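# Move the green pen onto the white plate

## Task

Take the green pen off the blue plate and set it down on the white plate, then finish with neither gripper in contact with the pen.

## Robot and tools

Robot: two arms on a table, left_arm and right_arm, each ending in a two-finger gripper. left_arm sits on the +y side. Calibrated bases in the scene frame: left_arm at (-0.015, +0.340, 0) m, quat_wxyz (+1.000, 0, 0, -0.004); right_arm at (+0.046, -0.370, 0) m, quat_wxyz (+1.000, 0, 0, +0.015). Both bases are nearly unrotated, with +z up.

Frames: the scene frame has its origin at table height, halfway between the nominal bases. +x points out over the table, +z is up. Every hand position, quaternion, velocity and target an arm reports or receives is in that arm's own base frame. To get a base-frame target, subtract the base position from the scene point. Fixed cameras and the table use the scene frame. The gripper's fingers point along its own +z and close along its y. end_effector_position is the spot between the finger pads, about 1 cm short of the tips. Reported poses may be off by a few centimetres, more when the arm is stretched.

The row: every arm command is one row of 16 numbers covering both arms, even if one arm is idle. Order: left_arm x, y, z (metres, absolute position in left base frame), qw, qx, qy, qz (absolute orientation, w first), opening; then the same eight for right_arm. Opening runs -1 (closed) to +1 (fully open, 0.093 m). An arm meant to stay still should get its last reported pose and its current opening again at every call; a 0 opening is a real command. Reuse the same quaternion in every row to keep a gripper's orientation rather than copying a drifted reading.

Tools:
- execute_actions(actions, cameras): actions is a list of actions; each action is a list of 1 to 15 rows, one per 1/30 s step, and if shorter its final row is held until 15 steps pass. Each target must lie within 0.6 m, along each of that gripper's axes, of where it is when the action starts, or the action is rejected for both arms; if the first action fails this against the latest state, the whole call is rejected. An empty actions list just returns the full state and images. The controller clips each step to 100 mm and 20 degrees from the measured pose, so one action may fall short; the arm then heads for its Hand target, so send the rest next time.
- move(target, speed, blend, opening_speed, blocking, cameras): straight-line paths from each Hand target to the given absolute row, or through a list of up to 15 rows. speed is m/s, 0.002 to 0.5, default 0.25 (rotation up to twice that in rad/s); one value or one per target. blend (m) rounds corners in a list; 0 stops at each. opening_speed is per second on the -1..+1 scale, at least 0.2. New openings in later list rows apply on arrival, after everything settles. blocking=false returns after about 0.5 s while the move continues; a new move replaces it. Paths ignore obstacles and the other arm. Avoid routing a gripper near its own base; go around. The result adds a move: line such as done, off_target, moving, held or fault, plus limits (paced = pose clipped, held = steps withheld). Done does not mean contact or no contact.
- wait(seconds 0 to 10, cameras): lets time pass with last commands held; a running move keeps going.
- stop(cameras): brakes the running move; fast moves need more room.
- zoom_image(camera, region): closer view of a region [x0, y0, x1, y1] in pixels (origin top-left, max 504x504) of the latest image of cam_head_left, cam_head_right, cam_left_wrist or cam_right_wrist (each 672x504).
- finished_scene(scene): ends the current scene, irreversibly; pass its number from the first result. The pen must stay on the white plate afterwards.

Results: positions, quaternions, Hand target (shown only when an arm is more than 2 mm or 1 degree off its command), Tool commands, grip_measured, Joint positions (last entry is finger gap in m, floored at 0), Joint torques (positive toward larger angle; first three wrap at ±28 N m), velocities unless within noise, temperatures once changed by 5 °C.

Gripping: grip_measured uses the opening scale. Pads meet at about -0.94; each mm of object width adds about 0.0208. A reading may sit up to 0.02 high. For a thin pen, sending -1 leaves grip_measured below -0.94 whether held or not, so confirm the grasp with the wrist cameras or by lifting. Keep sending the closing number while carrying; release with a number well above the pen's width reading. Slamming to a far lower number spikes the squeeze briefly.

Cautions: joint friction and weight can leave the gripper low, short or tilted, especially at long reach; check pose after each move and correct tilt. Small moves may not happen or go sideways. Faster moves hit harder; aiming far past contact presses hard. Never let the pen drop, fall off the table, or be released while moving; lower it onto the plate, open, then lift clear. Keep the two arms apart; collisions between them can fail the task. Random tugs may act on held items. Holding loads or stretched poses heats motors: MOTOR HOT at 75 °C, a fold-away fault at 90 °C, collapse at 100 °C. Joint ranges (rad): waist -2.618..3.054, shoulder 0..3.142, elbow 0..3.142 (straight 2.901), wrist pitch and yaw ±1.571, wrist roll ±2.094.

Each tool is called as name(argument=value, ...), one argument or row to a line, values as JSON.

## Session

execute_actions(
  actions=[],
)

Scene clock: 0.00 s.
left_arm: end_effector_position=(+0.3863, +0.0433, +0.0918) grip_measured=+1.000 end_effector_quat_wxyz=(+0.582, -0.107, +0.802, +0.087) | right_arm: end_effector_position=(+0.3976, -0.0292, +0.0912) grip_measured=+1.000 end_effector_quat_wxyz=(+0.562, +0.076, +0.818, -0.095)
Joint positions: left_arm=[-0.004 1.58 0.356 0.898 -0.27 -0.075 0.093] | right_arm=[0.046 1.583 0.425 0.784 0.285 0.036 0.093]
Joint velocities: within noise
Joint torques (N m): no reading
Motor temperatures (°C): left_arm=[26 28 30 30 26 28 26] | right_arm=[27 30 26 26 26 27 27]
Heat: left arm: 30 °C; right arm: 30 °C.
Hand target: left_arm +0.3883, +0.0433, +0.0961; +0.586, -0.107, +0.798, +0.086 | right_arm +0.3991, -0.0291, +0.0945; +0.566, +0.077, +0.816, -0.094
Tool commands: left_gripper/opening=+1.0 right_gripper/opening=+1.0

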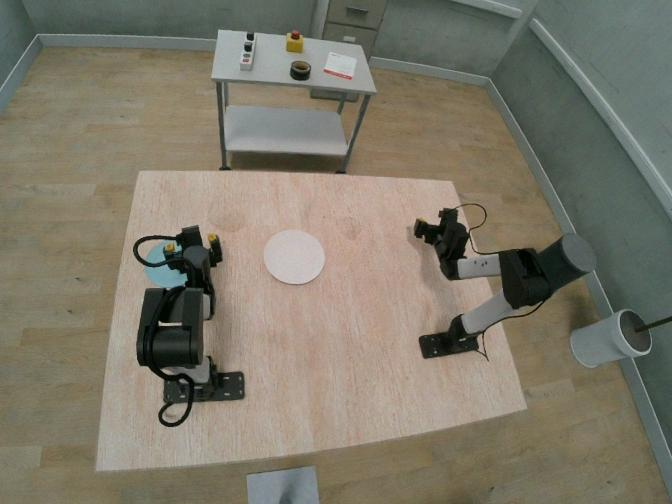

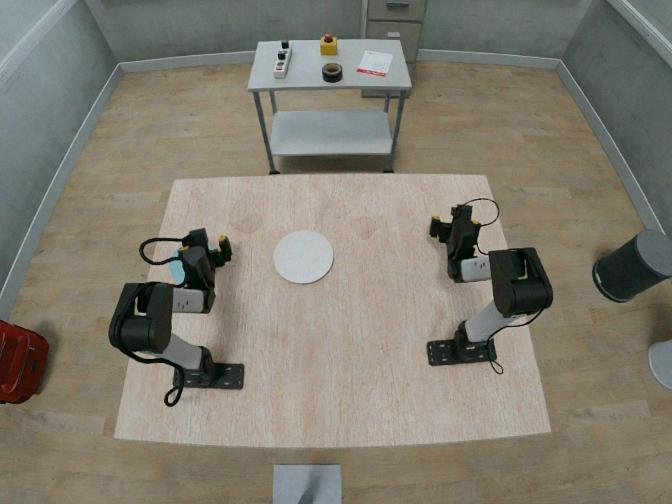

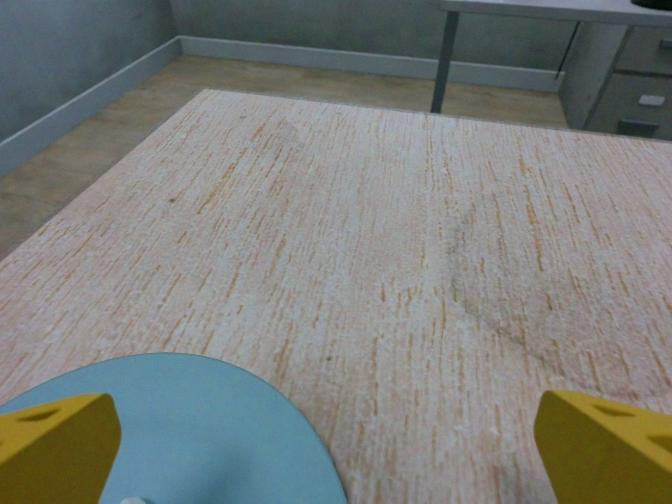

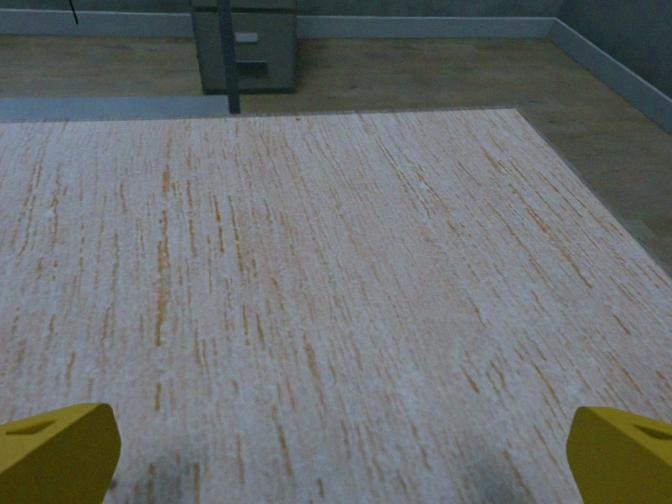

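move(
  target=[0.25,0.08,0.22,0.17,0,0.985,0,1,0.3991,-0.0291,0.0945,0.566,0.077,0.816,-0.094,1],
)

Scene clock: 7.97 s.
left_arm: end_effector_position=(+0.2477, +0.0818, +0.2126) grip_measured=+1.000 end_effector_quat_wxyz=(+0.167, -0.011, +0.986, +0.007) | right_arm: end_effector_position=(+0.3976, -0.0292, +0.0912) grip_measured=+1.000 end_effector_quat_wxyz=(+0.562, +0.076, +0.818, -0.095)
Joint positions: left_arm=[0.389 1.278 1.342 -1.316 0.109 0.349 0.093] | right_arm=[0.046 1.583 0.425 0.784 0.285 0.036 0.093]
Joint torques (N m): left_arm=[0.72 -2.28 10.63 0.91 0.34 0.2] | right_arm=[0.23 -5.96 5.29 2.73 0 0.1]
Hand target: left_arm +0.2488, +0.0811, +0.2211; +0.172, -0.007, +0.985, +0.001 | right_arm +0.3991, -0.0291, +0.0945; +0.566, +0.077, +0.816, -0.094
Off the commanded pose: left_arm 0.008 m, 2 deg | right_arm 0.004 m, 1 deg.
move: done

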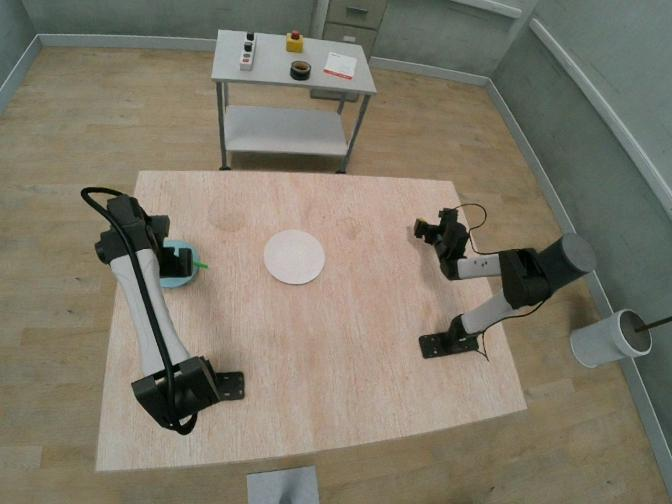

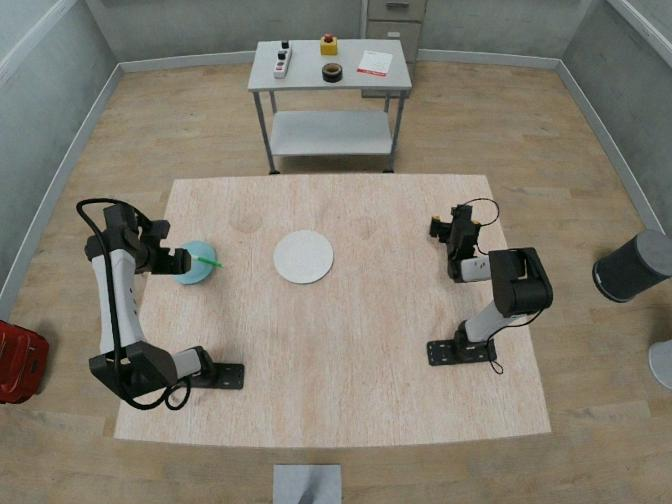

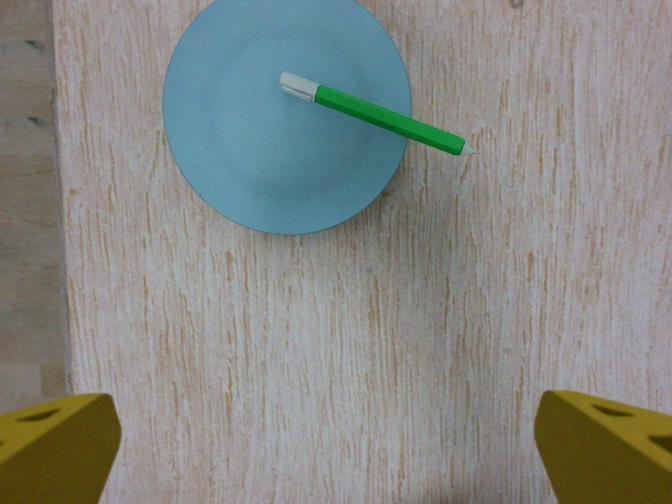

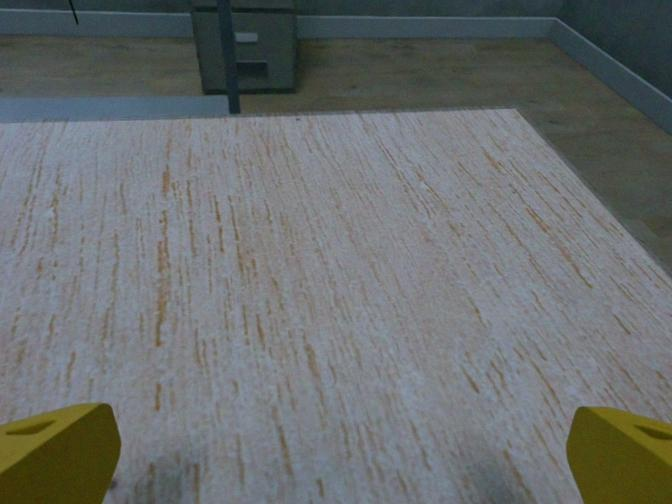

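move(
  target=[0.30,0.02,0.16,0,-0.566,0.824,0,1,0.3991,-0.0291,0.0945,0.566,0.077,0.816,-0.094,1],
)

zoom_image(
  camera="cam_head_right",
  region=[130, 190, 350, 390],
)

Scene clock: 29.73 s.
left_arm: end_effector_position=(+0.2940, +0.0226, +0.1546) grip_measured=+1.000 end_effector_quat_wxyz=(-0.003, -0.559, +0.829, +0.004) | right_arm: end_effector_position=(+0.3976, -0.0292, +0.0912) grip_measured=+1.000 end_effector_quat_wxyz=(+0.562, +0.076, +0.818, -0.095)
Joint positions: left_arm=[0.075 1.668 1.51 -1.421 -0.003 -1.112 0.093] | right_arm=[0.046 1.583 0.425 0.784 0.285 0.036 0.093]
Joint torques (N m): left_arm=[-0.87 -4.71 10.13 0.29 0.07 -0.13] | right_arm=[0.2 -6 5.27 2.73 0 0.1]
Motor temperatures (°C): left_arm=[26 29 33 31 26 28 26] | right_arm=[27 32 28 33 26 27 27]
Hand target: left_arm +0.2999, +0.0187, +0.1604; -0.001, -0.562, +0.827, -0.003 | right_arm +0.3991, -0.0291, +0.0945; +0.566, +0.077, +0.816, -0.094
Off the commanded pose: left_arm 0.009 m, 1 deg | right_arm 0.004 m, 1 deg.
move: done

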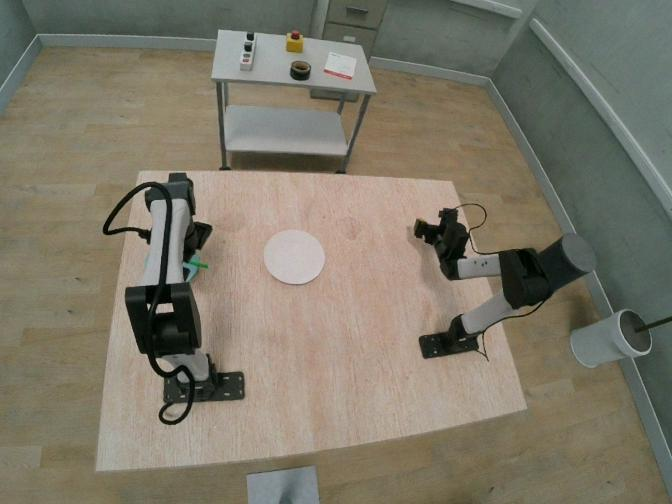

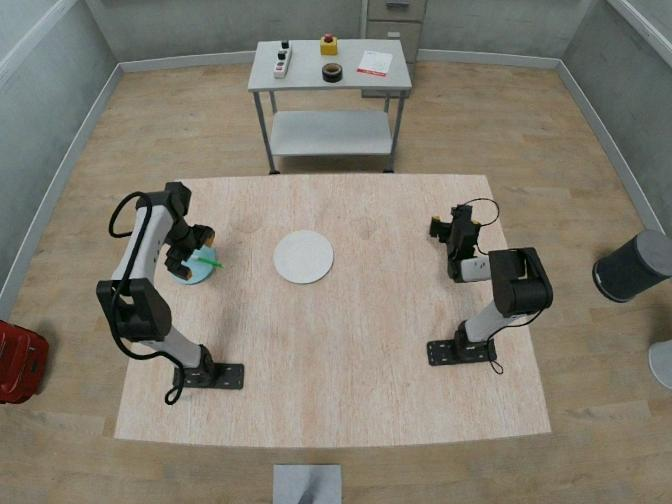

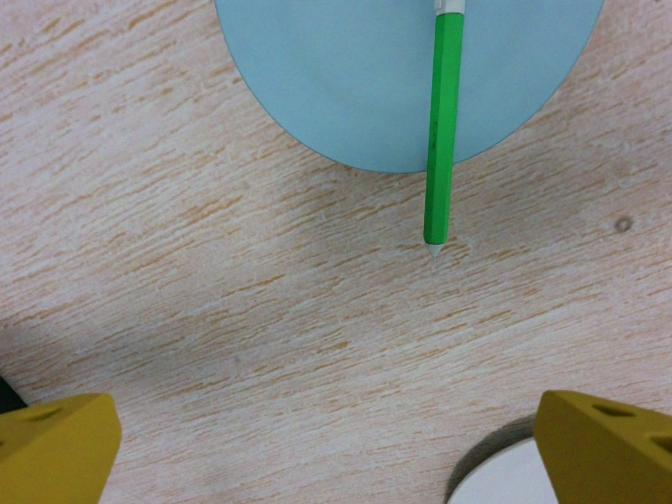

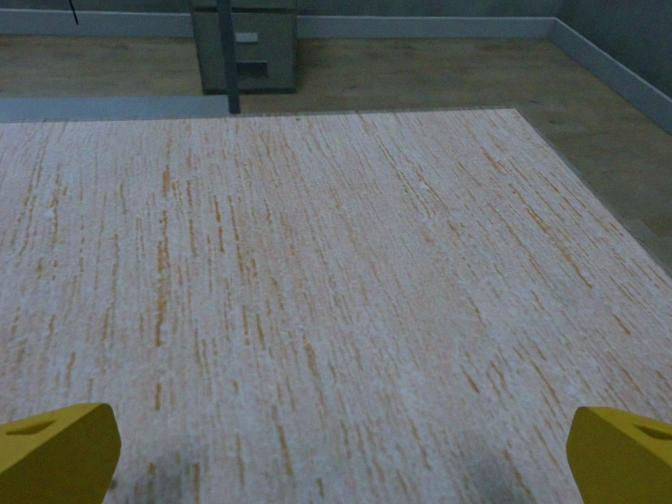

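Scaled by 2.291.

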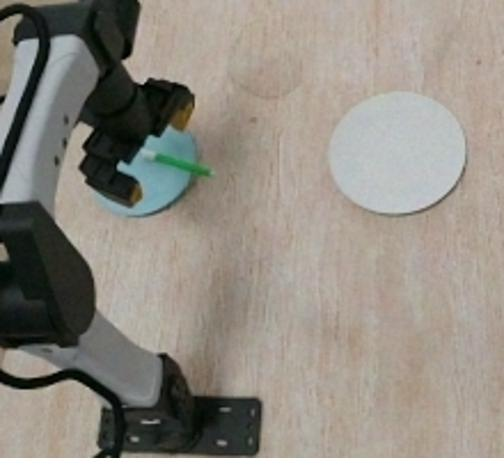

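move(
  target=[0.339,0.007,0.10,0,-0.566,0.824,0,1,0.3991,-0.0291,0.0945,0.566,0.077,0.816,-0.094,1],
  cameras=["cam_head_right","cam_left_wrist"],
)

zoom_image(
  camera="cam_head_right",
  region=[140, 200, 260, 300],
)

Scene clock: 60.40 s.
left_arm: end_effector_position=(+0.3403, +0.0099, +0.1088) grip_measured=+1.000 end_effector_quat_wxyz=(+0.007, -0.563, +0.826, -0.002) | right_arm: end_effector_position=(+0.3976, -0.0292, +0.0912) grip_measured=+1.000 end_effector_quat_wxyz=(+0.562, +0.076, +0.818, -0.095)
Joint positions: left_arm=[0.027 1.821 1.51 -1.245 -0.003 -1.168 0.093] | right_arm=[0.046 1.583 0.425 0.784 0.285 0.036 0.093]
Joint torques (N m): left_arm=[-0.68 -6.2 4.89 0.65 -0.02 -0.13] | right_arm=[0.2 -5.97 5.26 2.73 0 0.09]
Heat: left arm: 35 °C; right arm: 36 °C.
Hand target: left_arm +0.3387, +0.0071, +0.1001; +0.000, -0.566, +0.824, +0.001 | right_arm +0.3991, -0.0291, +0.0945; +0.566, +0.077, +0.816, -0.094
Off the commanded pose: left_arm 0.009 m, 1 deg | right_arm 0.004 m, 1 deg.
move: done
Images, in order: cam_head_right, cam_left_wrist.

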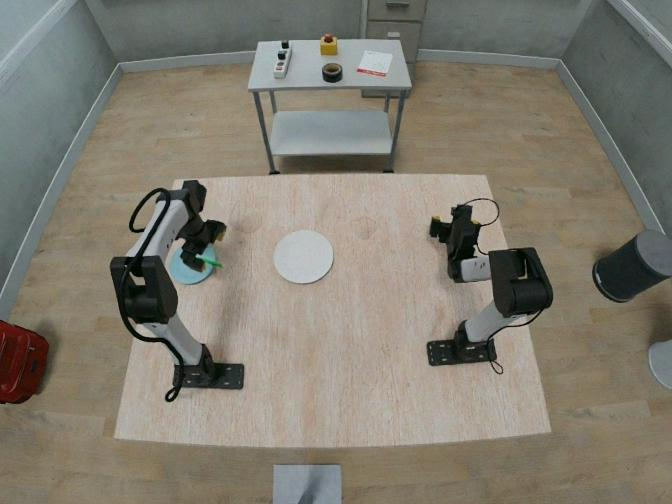

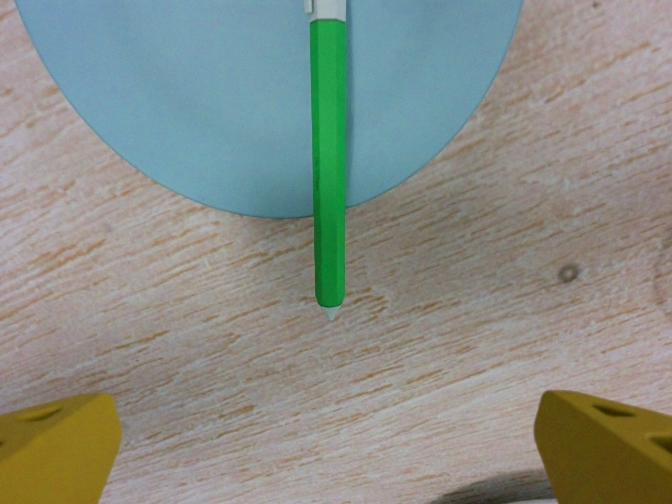

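Scaled by 4.200.

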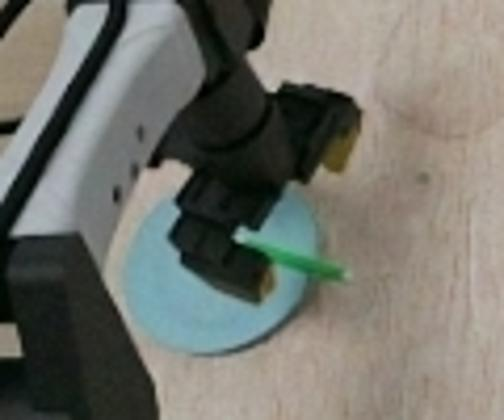

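move(
  target=[0.345,0.024,0.05,0,-0.566,0.824,0,1,0.3991,-0.0291,0.0945,0.566,0.077,0.816,-0.094,1],
  cameras=["cam_head_right","cam_left_wrist"],
)

zoom_image(
  camera="cam_head_right",
  region=[140, 200, 260, 300],
)

Scene clock: 70.70 s.
left_arm: end_effector_position=(+0.3480, +0.0225, +0.0591) grip_measured=+1.000 end_effector_quat_wxyz=(+0.008, -0.573, +0.819, -0.003) | right_arm: end_effector_position=(+0.3976, -0.0292, +0.0912) grip_measured=+1.000 end_effector_quat_wxyz=(+0.562, +0.076, +0.818, -0.095)
Joint positions: left_arm=[0.063 1.882 1.388 -1.061 -0.003 -1.158 0.093] | right_arm=[0.046 1.583 0.425 0.784 0.285 0.036 0.093]
Joint torques (N m): left_arm=[0.54 -6.43 4.79 0.65 -0.01 0.2] | right_arm=[0.24 -6 5.23 2.73 0 0.1]
Hand target: left_arm +0.3448, +0.0239, +0.0502; +0.000, -0.570, +0.822, +0.000 | right_arm +0.3991, -0.0291, +0.0945; +0.566, +0.077, +0.816, -0.094
Off the commanded pose: left_arm 0.010 m, 1 deg | right_arm 0.004 m, 1 deg.
move: done
Images, in order: cam_head_right, cam_left_wrist.

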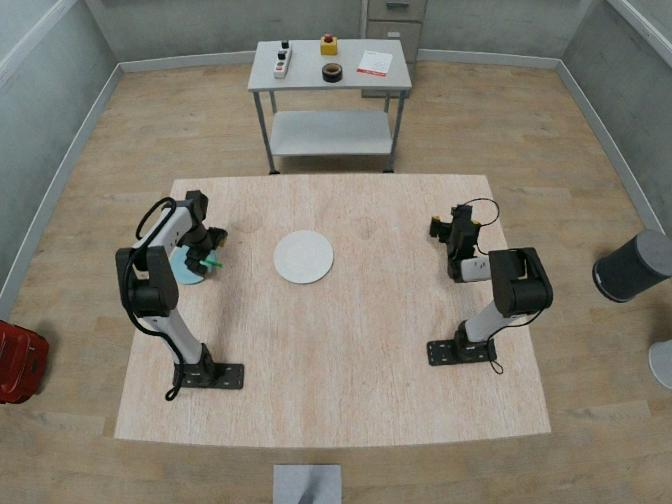

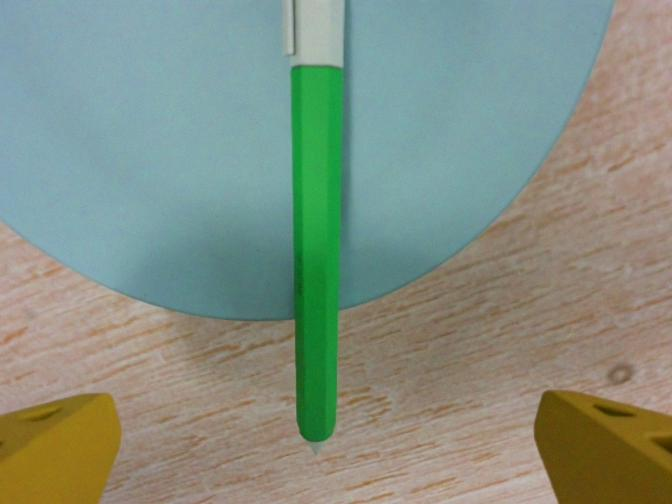

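Scaled by 4.200.

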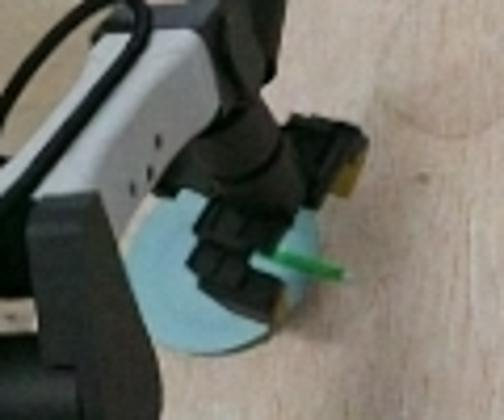

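move(
  target=[
    [0.343,0.0225,0.012,0,-0.566,0.824,0,1,0.3991,-0.0291,0.0945,0.566,0.077,0.816,-0.094,1],
  ],
  speed=0.1,
  cameras=["cam_head_right","cam_left_wrist"],
)

zoom_image(
  camera="cam_head_right",
  region=[140, 200, 260, 300],
)

Scene clock: 78.60 s.
left_arm: end_effector_position=(+0.3470, +0.0224, +0.0217) grip_measured=+1.000 end_effector_quat_wxyz=(+0.008, -0.571, +0.821, -0.003) | right_arm: end_effector_position=(+0.3976, -0.0292, +0.0912) grip_measured=+1.000 end_effector_quat_wxyz=(+0.562, +0.076, +0.818, -0.095)
Joint positions: left_arm=[0.063 1.922 1.286 -0.918 -0.003 -1.153 0.093] | right_arm=[0.046 1.583 0.425 0.784 0.285 0.036 0.093]
Joint torques (N m): left_arm=[0.17 -6.35 4.48 0.67 -0.01 0.2] | right_arm=[0.21 -6.01 5.27 2.74 -0.01 0.1]
Hand target: left_arm +0.3428, +0.0225, +0.0123; +0.000, -0.566, +0.824, +0.000 | right_arm +0.3991, -0.0291, +0.0945; +0.566, +0.077, +0.816, -0.094
Off the commanded pose: left_arm 0.010 m, 1 deg | right_arm 0.004 m, 1 deg.
move: done
Images, in order: cam_head_right, cam_left_wrist.

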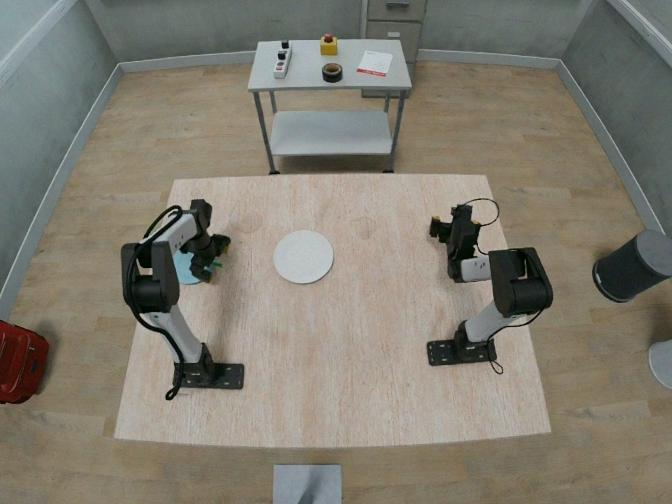

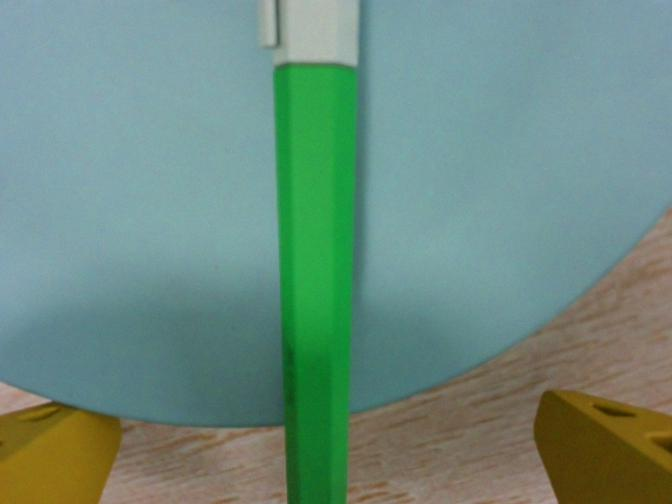

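Scaled by 4.200.

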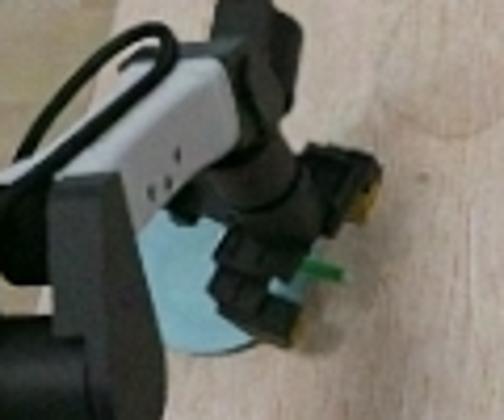

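move(
  target=[
    [0.339,0.014,0.004,0,-0.566,0.824,0,1,0.3991,-0.0291,0.0945,0.566,0.077,0.816,-0.094,1],
    [0.339,0.014,0.004,0,-0.566,0.824,0,-1,0.3991,-0.0291,0.0945,0.566,0.077,0.816,-0.094,1],
  ],
  speed=0.1,
  opening_speed=1.2,
  cameras=["cam_head_right","cam_left_wrist"],
)

Scene clock: 88.77 s.
left_arm: end_effector_position=(+0.3446, +0.0178, +0.0140) grip_measured=-0.882 end_effector_quat_wxyz=(+0.009, -0.565, +0.825, -0.004) | right_arm: end_effector_position=(+0.3976, -0.0292, +0.0912) grip_measured=+1.000 end_effector_quat_wxyz=(+0.562, +0.076, +0.818, -0.095)
Joint positions: left_arm=[0.05 1.922 1.253 -0.881 -0.003 -1.152 0.003] | right_arm=[0.046 1.583 0.425 0.784 0.285 0.036 0.093]
Joint torques (N m): left_arm=[-0.87 -6.43 4.07 0.66 -0.02 -0.08] | right_arm=[0.2 -5.97 5.27 2.72 -0.01 0.1]
Hand target: left_arm +0.3388, +0.0141, +0.0044; +0.000, -0.565, +0.825, +0.000 | right_arm +0.3991, -0.0291, +0.0945; +0.566, +0.077, +0.816, -0.094
Off the commanded pose: left_arm 0.012 m, 1 deg | right_arm 0.004 m, 1 deg.
move: off_target (left_arm); target 2's new opening was sent with left_arm's hand 0.012 m and 1 deg from that target
Images, in order: cam_head_right, cam_left_wrist.

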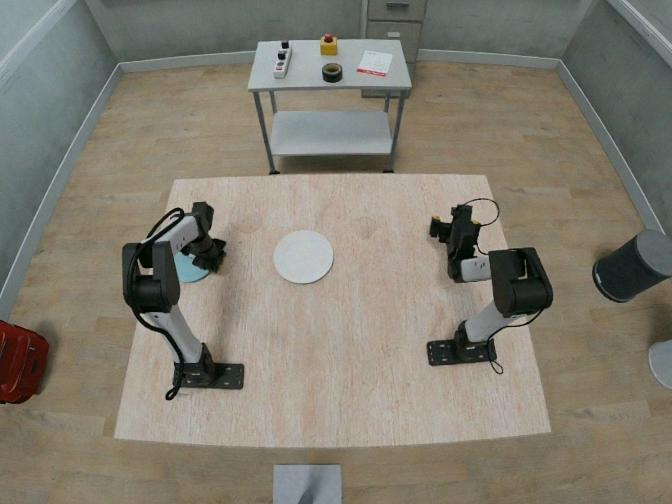

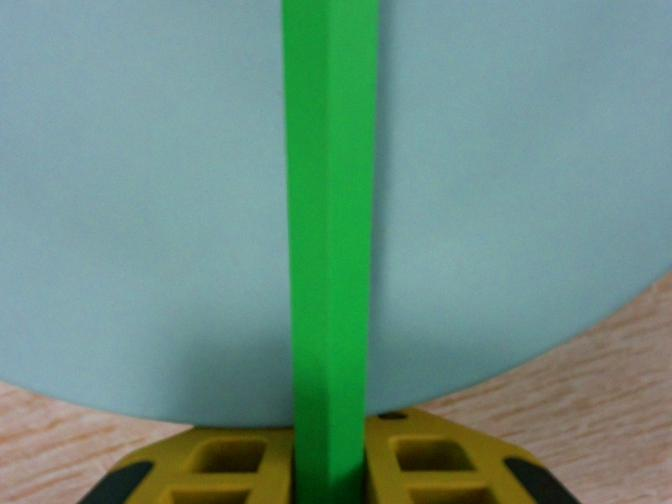

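move(
  target=[
    [0.343,0.015,0.12,0,-0.566,0.824,0,-1,0.3991,-0.0291,0.0945,0.566,0.077,0.816,-0.094,1],
    [0.35,-0.275,0.10,0,-0.342,0.94,0,-1,0.3991,-0.0291,0.0945,0.566,0.077,0.816,-0.094,1],
  ],
  blend=0.03,
  cameras=["cam_head_right","cam_left_wrist"],
)

zoom_image(
  camera="cam_head_right",
  region=[240, 190, 380, 310],
)

Scene clock: 104.67 s.
left_arm: end_effector_position=(+0.3442, -0.2735, +0.0992) grip_measured=-0.883 end_effector_quat_wxyz=(+0.000, -0.328, +0.945, +0.003) | right_arm: end_effector_position=(+0.3976, -0.0292, +0.0912) grip_measured=+1.000 end_effector_quat_wxyz=(+0.562, +0.076, +0.818, -0.095)
Joint positions: left_arm=[-0.673 2.271 2.134 -1.44 -0.003 -1.342 0.003] | right_arm=[0.046 1.583 0.425 0.784 0.285 0.036 0.093]
Joint torques (N m): left_arm=[0.64 -8.32 10.14 0.27 -0.05 -0.14] | right_arm=[0.24 -5.97 5.27 2.73 -0.01 0.1]
Motor temperatures (°C): left_arm=[26 32 34 30 26 28 27] | right_arm=[27 34 30 38 26 27 27]
Hand target: left_arm +0.3499, -0.2738, +0.0998; +0.001, -0.339, +0.941, +0.002 | right_arm +0.3991, -0.0291, +0.0945; +0.566, +0.077, +0.816, -0.094
Off the commanded pose: left_arm 0.006 m, 2 deg | right_arm 0.004 m, 1 deg.
move: done
Images, in order: cam_head_right, cam_left_wrist.

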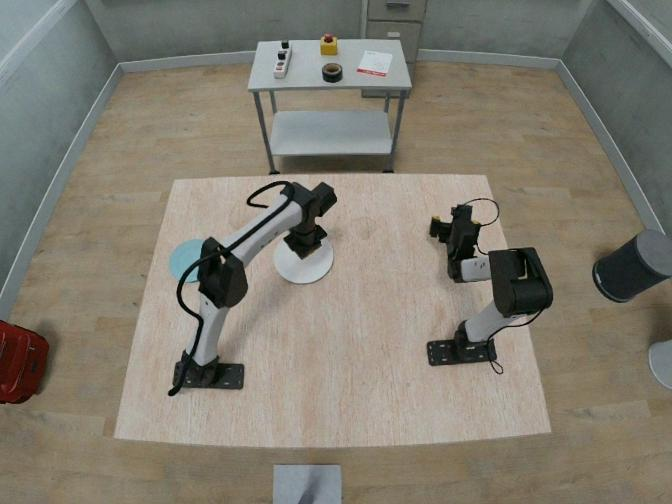

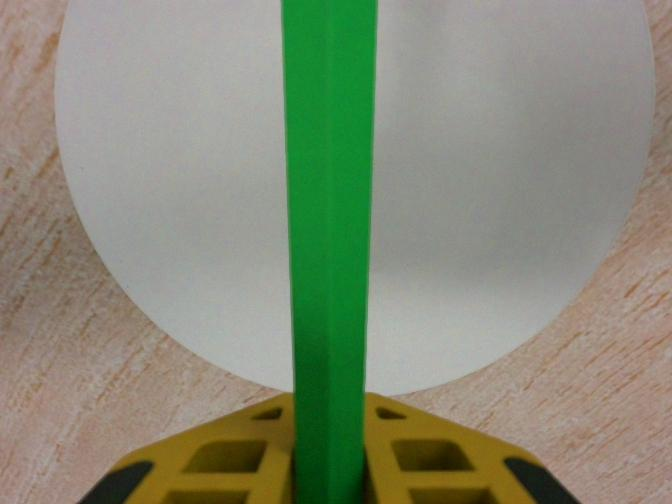

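Scaled by 3.600.

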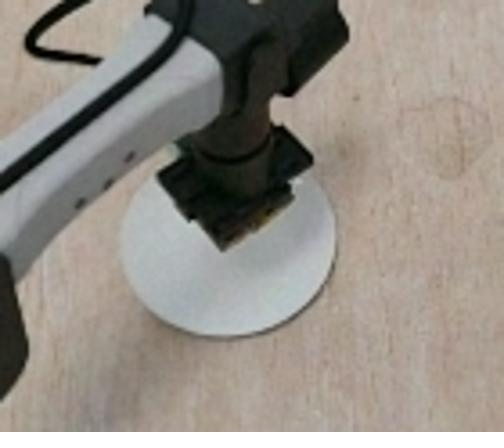

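move(
  target=[
    [0.366,-0.26,0.05,0,-0.342,0.94,0,-1,0.3991,-0.0291,0.0945,0.566,0.077,0.816,-0.094,1],
    [0.366,-0.26,0.022,0,-0.342,0.94,0,-1,0.3991,-0.0291,0.0945,0.566,0.077,0.816,-0.094,1],
  ],
  speed=[0.15,0.05],
  cameras=["cam_head_right","cam_left_wrist"],
)

zoom_image(
  camera="cam_head_right",
  region=[240, 190, 380, 310],
)

Scene clock: 118.00 s.
left_arm: end_effector_position=(+0.3683, -0.2626, +0.0359) grip_measured=-0.883 end_effector_quat_wxyz=(+0.008, -0.351, +0.936, -0.009) | right_arm: end_effector_position=(+0.3976, -0.0292, +0.0912) grip_measured=+1.000 end_effector_quat_wxyz=(+0.562, +0.076, +0.818, -0.095)
Joint positions: left_arm=[-0.621 2.302 1.936 -1.181 -0.003 -1.339 0.003] | right_arm=[0.046 1.583 0.425 0.784 0.285 0.036 0.093]
Joint torques (N m): left_arm=[0.2 -8.8 4.78 0.65 -0.01 0.19] | right_arm=[0.23 -6.01 5.24 2.73 0 0.1]
Hand target: left_arm +0.3656, -0.2599, +0.0222; +0.000, -0.346, +0.938, +0.000 | right_arm +0.3991, -0.0291, +0.0945; +0.566, +0.077, +0.816, -0.094
Off the commanded pose: left_arm 0.014 m, 2 deg | right_arm 0.004 m, 1 deg.
move: off_target (left_arm)
Images, in order: cam_head_right, cam_left_wrist.

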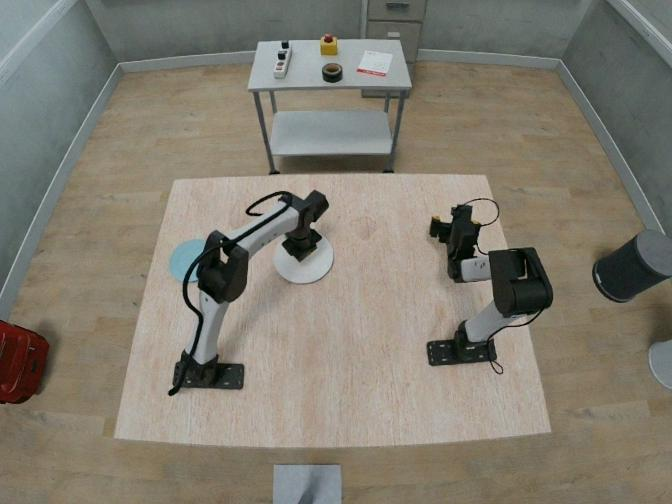

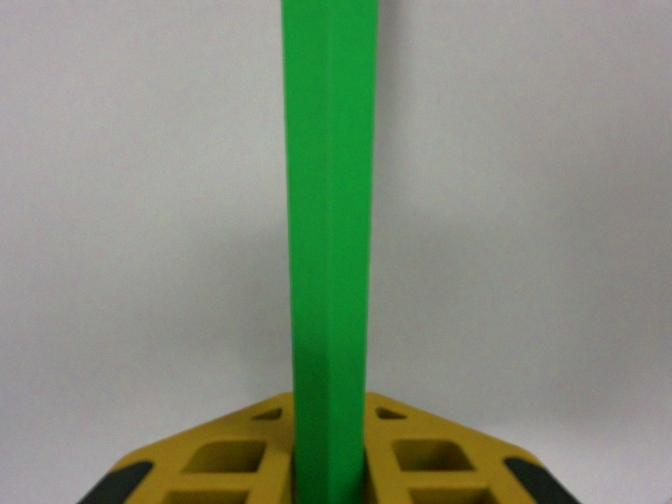

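Scaled by 3.600.

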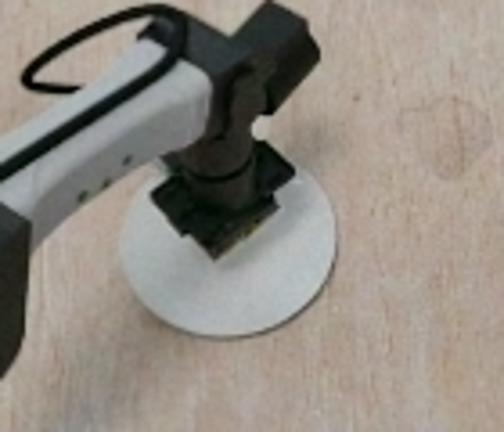

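move(
  target=[
    [0.348,-0.268,0.024,0,-0.342,0.94,0,-1,0.3991,-0.0291,0.0945,0.566,0.077,0.816,-0.094,1],
    [0.348,-0.268,0.008,0,-0.342,0.94,0,-1,0.3991,-0.0291,0.0945,0.566,0.077,0.816,-0.094,1],
  ],
  speed=[0.1,0.04],
  cameras=["cam_head_right","cam_left_wrist"],
)

zoom_image(
  camera="cam_head_right",
  region=[240, 190, 380, 310],
)

Scene clock: 128.80 s.
left_arm: end_effector_position=(+0.3572, -0.2616, +0.0217) grip_measured=-0.883 end_effector_quat_wxyz=(+0.013, -0.343, +0.939, +0.003) | right_arm: end_effector_position=(+0.3976, -0.0292, +0.0912) grip_measured=+1.000 end_effector_quat_wxyz=(+0.562, +0.076, +0.818, -0.095)
Joint positions: left_arm=[-0.642 2.286 1.851 -1.127 -0.026 -1.342 0.003] | right_arm=[0.046 1.583 0.425 0.784 0.285 0.036 0.093]
Joint torques (N m): left_arm=[-1.33 -9.51 3.03 0.84 0.11 -0.11] | right_arm=[0.21 -5.98 5.29 2.73 0 0.1]
Hand target: left_arm +0.3488, -0.2659, +0.0084; +0.004, -0.342, +0.940, +0.004 | right_arm +0.3991, -0.0291, +0.0945; +0.566, +0.077, +0.816, -0.094
Off the commanded pose: left_arm 0.018 m, 2 deg | right_arm 0.004 m, 1 deg.
move: off_target (left_arm)
Images, in order: cam_head_right, cam_left_wrist.

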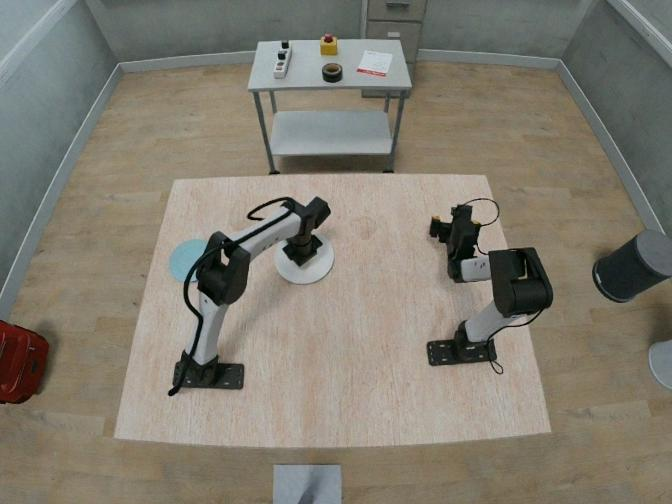

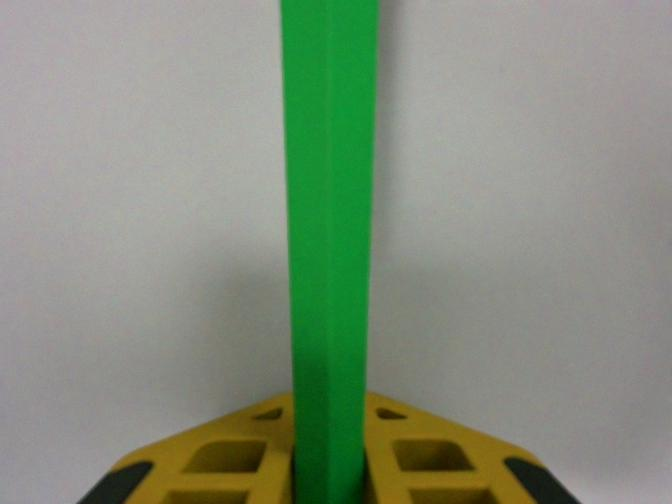

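Scaled by 3.600.

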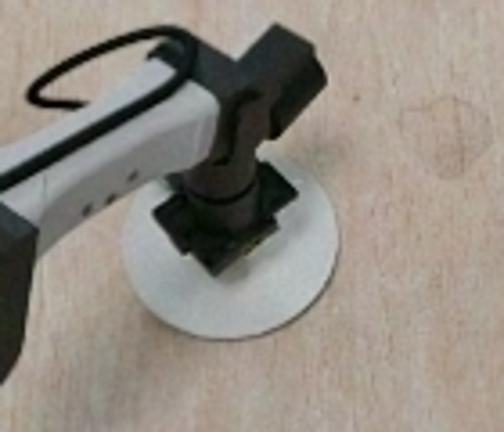

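move(
  target=[
    [0.355,-0.262,0.017,0,-0.342,0.94,0,-1,0.3991,-0.0291,0.0945,0.566,0.077,0.816,-0.094,1],
    [0.355,-0.262,0.017,0,-0.342,0.94,0,-0.3,0.3991,-0.0291,0.0945,0.566,0.077,0.816,-0.094,1],
    [0.355,-0.262,0.12,0,-0.342,0.94,0,-0.3,0.3991,-0.0291,0.0945,0.566,0.077,0.816,-0.094,1],
    [0.27,-0.15,0.17,0,-0.342,0.94,0,-0.3,0.3991,-0.0291,0.0945,0.566,0.077,0.816,-0.094,1],
  ],
  speed=[0.04,0.1,0.1,0.25],
  opening_speed=0.8,
  cameras=["cam_head_right","cam_left_wrist"],
)

zoom_image(
  camera="cam_head_right",
  region=[240, 190, 380, 310],
)

Scene clock: 141.57 s.
left_arm: end_effector_position=(+0.2764, -0.1541, +0.1717) grip_measured=-0.303 end_effector_quat_wxyz=(+0.007, -0.347, +0.938, -0.004) | right_arm: end_effector_position=(+0.3976, -0.0292, +0.0912) grip_measured=+1.000 end_effector_quat_wxyz=(+0.562, +0.076, +0.818, -0.095)
Joint positions: left_arm=[-0.511 1.737 1.657 -1.475 -0.005 -1.221 0.031] | right_arm=[0.046 1.583 0.425 0.784 0.285 0.036 0.093]
Joint torques (N m): left_arm=[0.27 -7.42 4.55 0.4 0.14 0.18] | right_arm=[0.21 -5.98 5.31 2.73 0 0.11]
Motor temperatures (°C): left_arm=[26 39 34 30 26 28 27] | right_arm=[27 34 31 40 26 27 27]
Hand target: left_arm +0.2692, -0.1520, +0.1700; -0.004, -0.342, +0.940, -0.004 | right_arm +0.3991, -0.0291, +0.0945; +0.566, +0.077, +0.816, -0.094
Off the commanded pose: left_arm 0.008 m, 1 deg | right_arm 0.004 m, 1 deg.
move: done
Images, in order: cam_head_right, cam_left_wrist.

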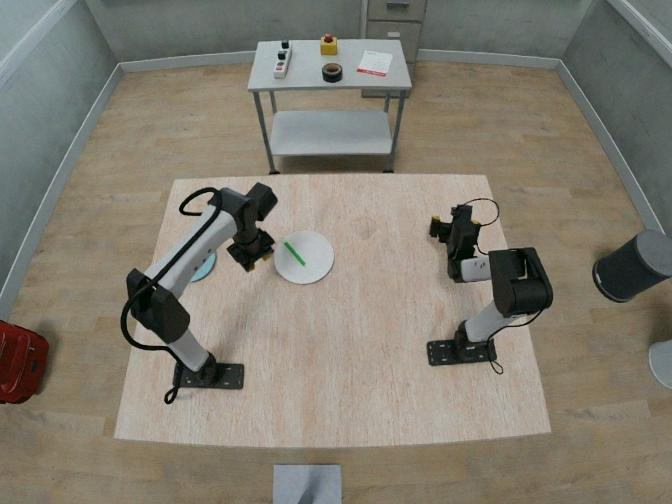

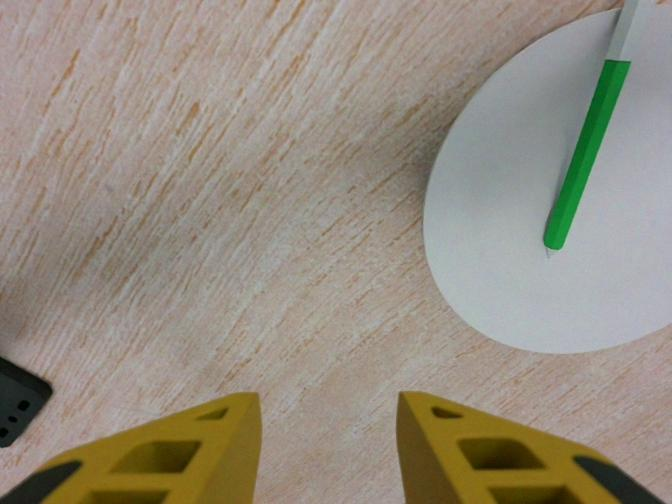

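Scaled by 3.600.

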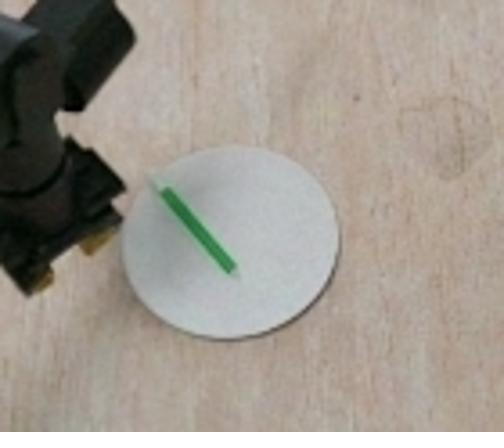

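finished_scene(
  scene=1,
)

The scene is finished: the task was done.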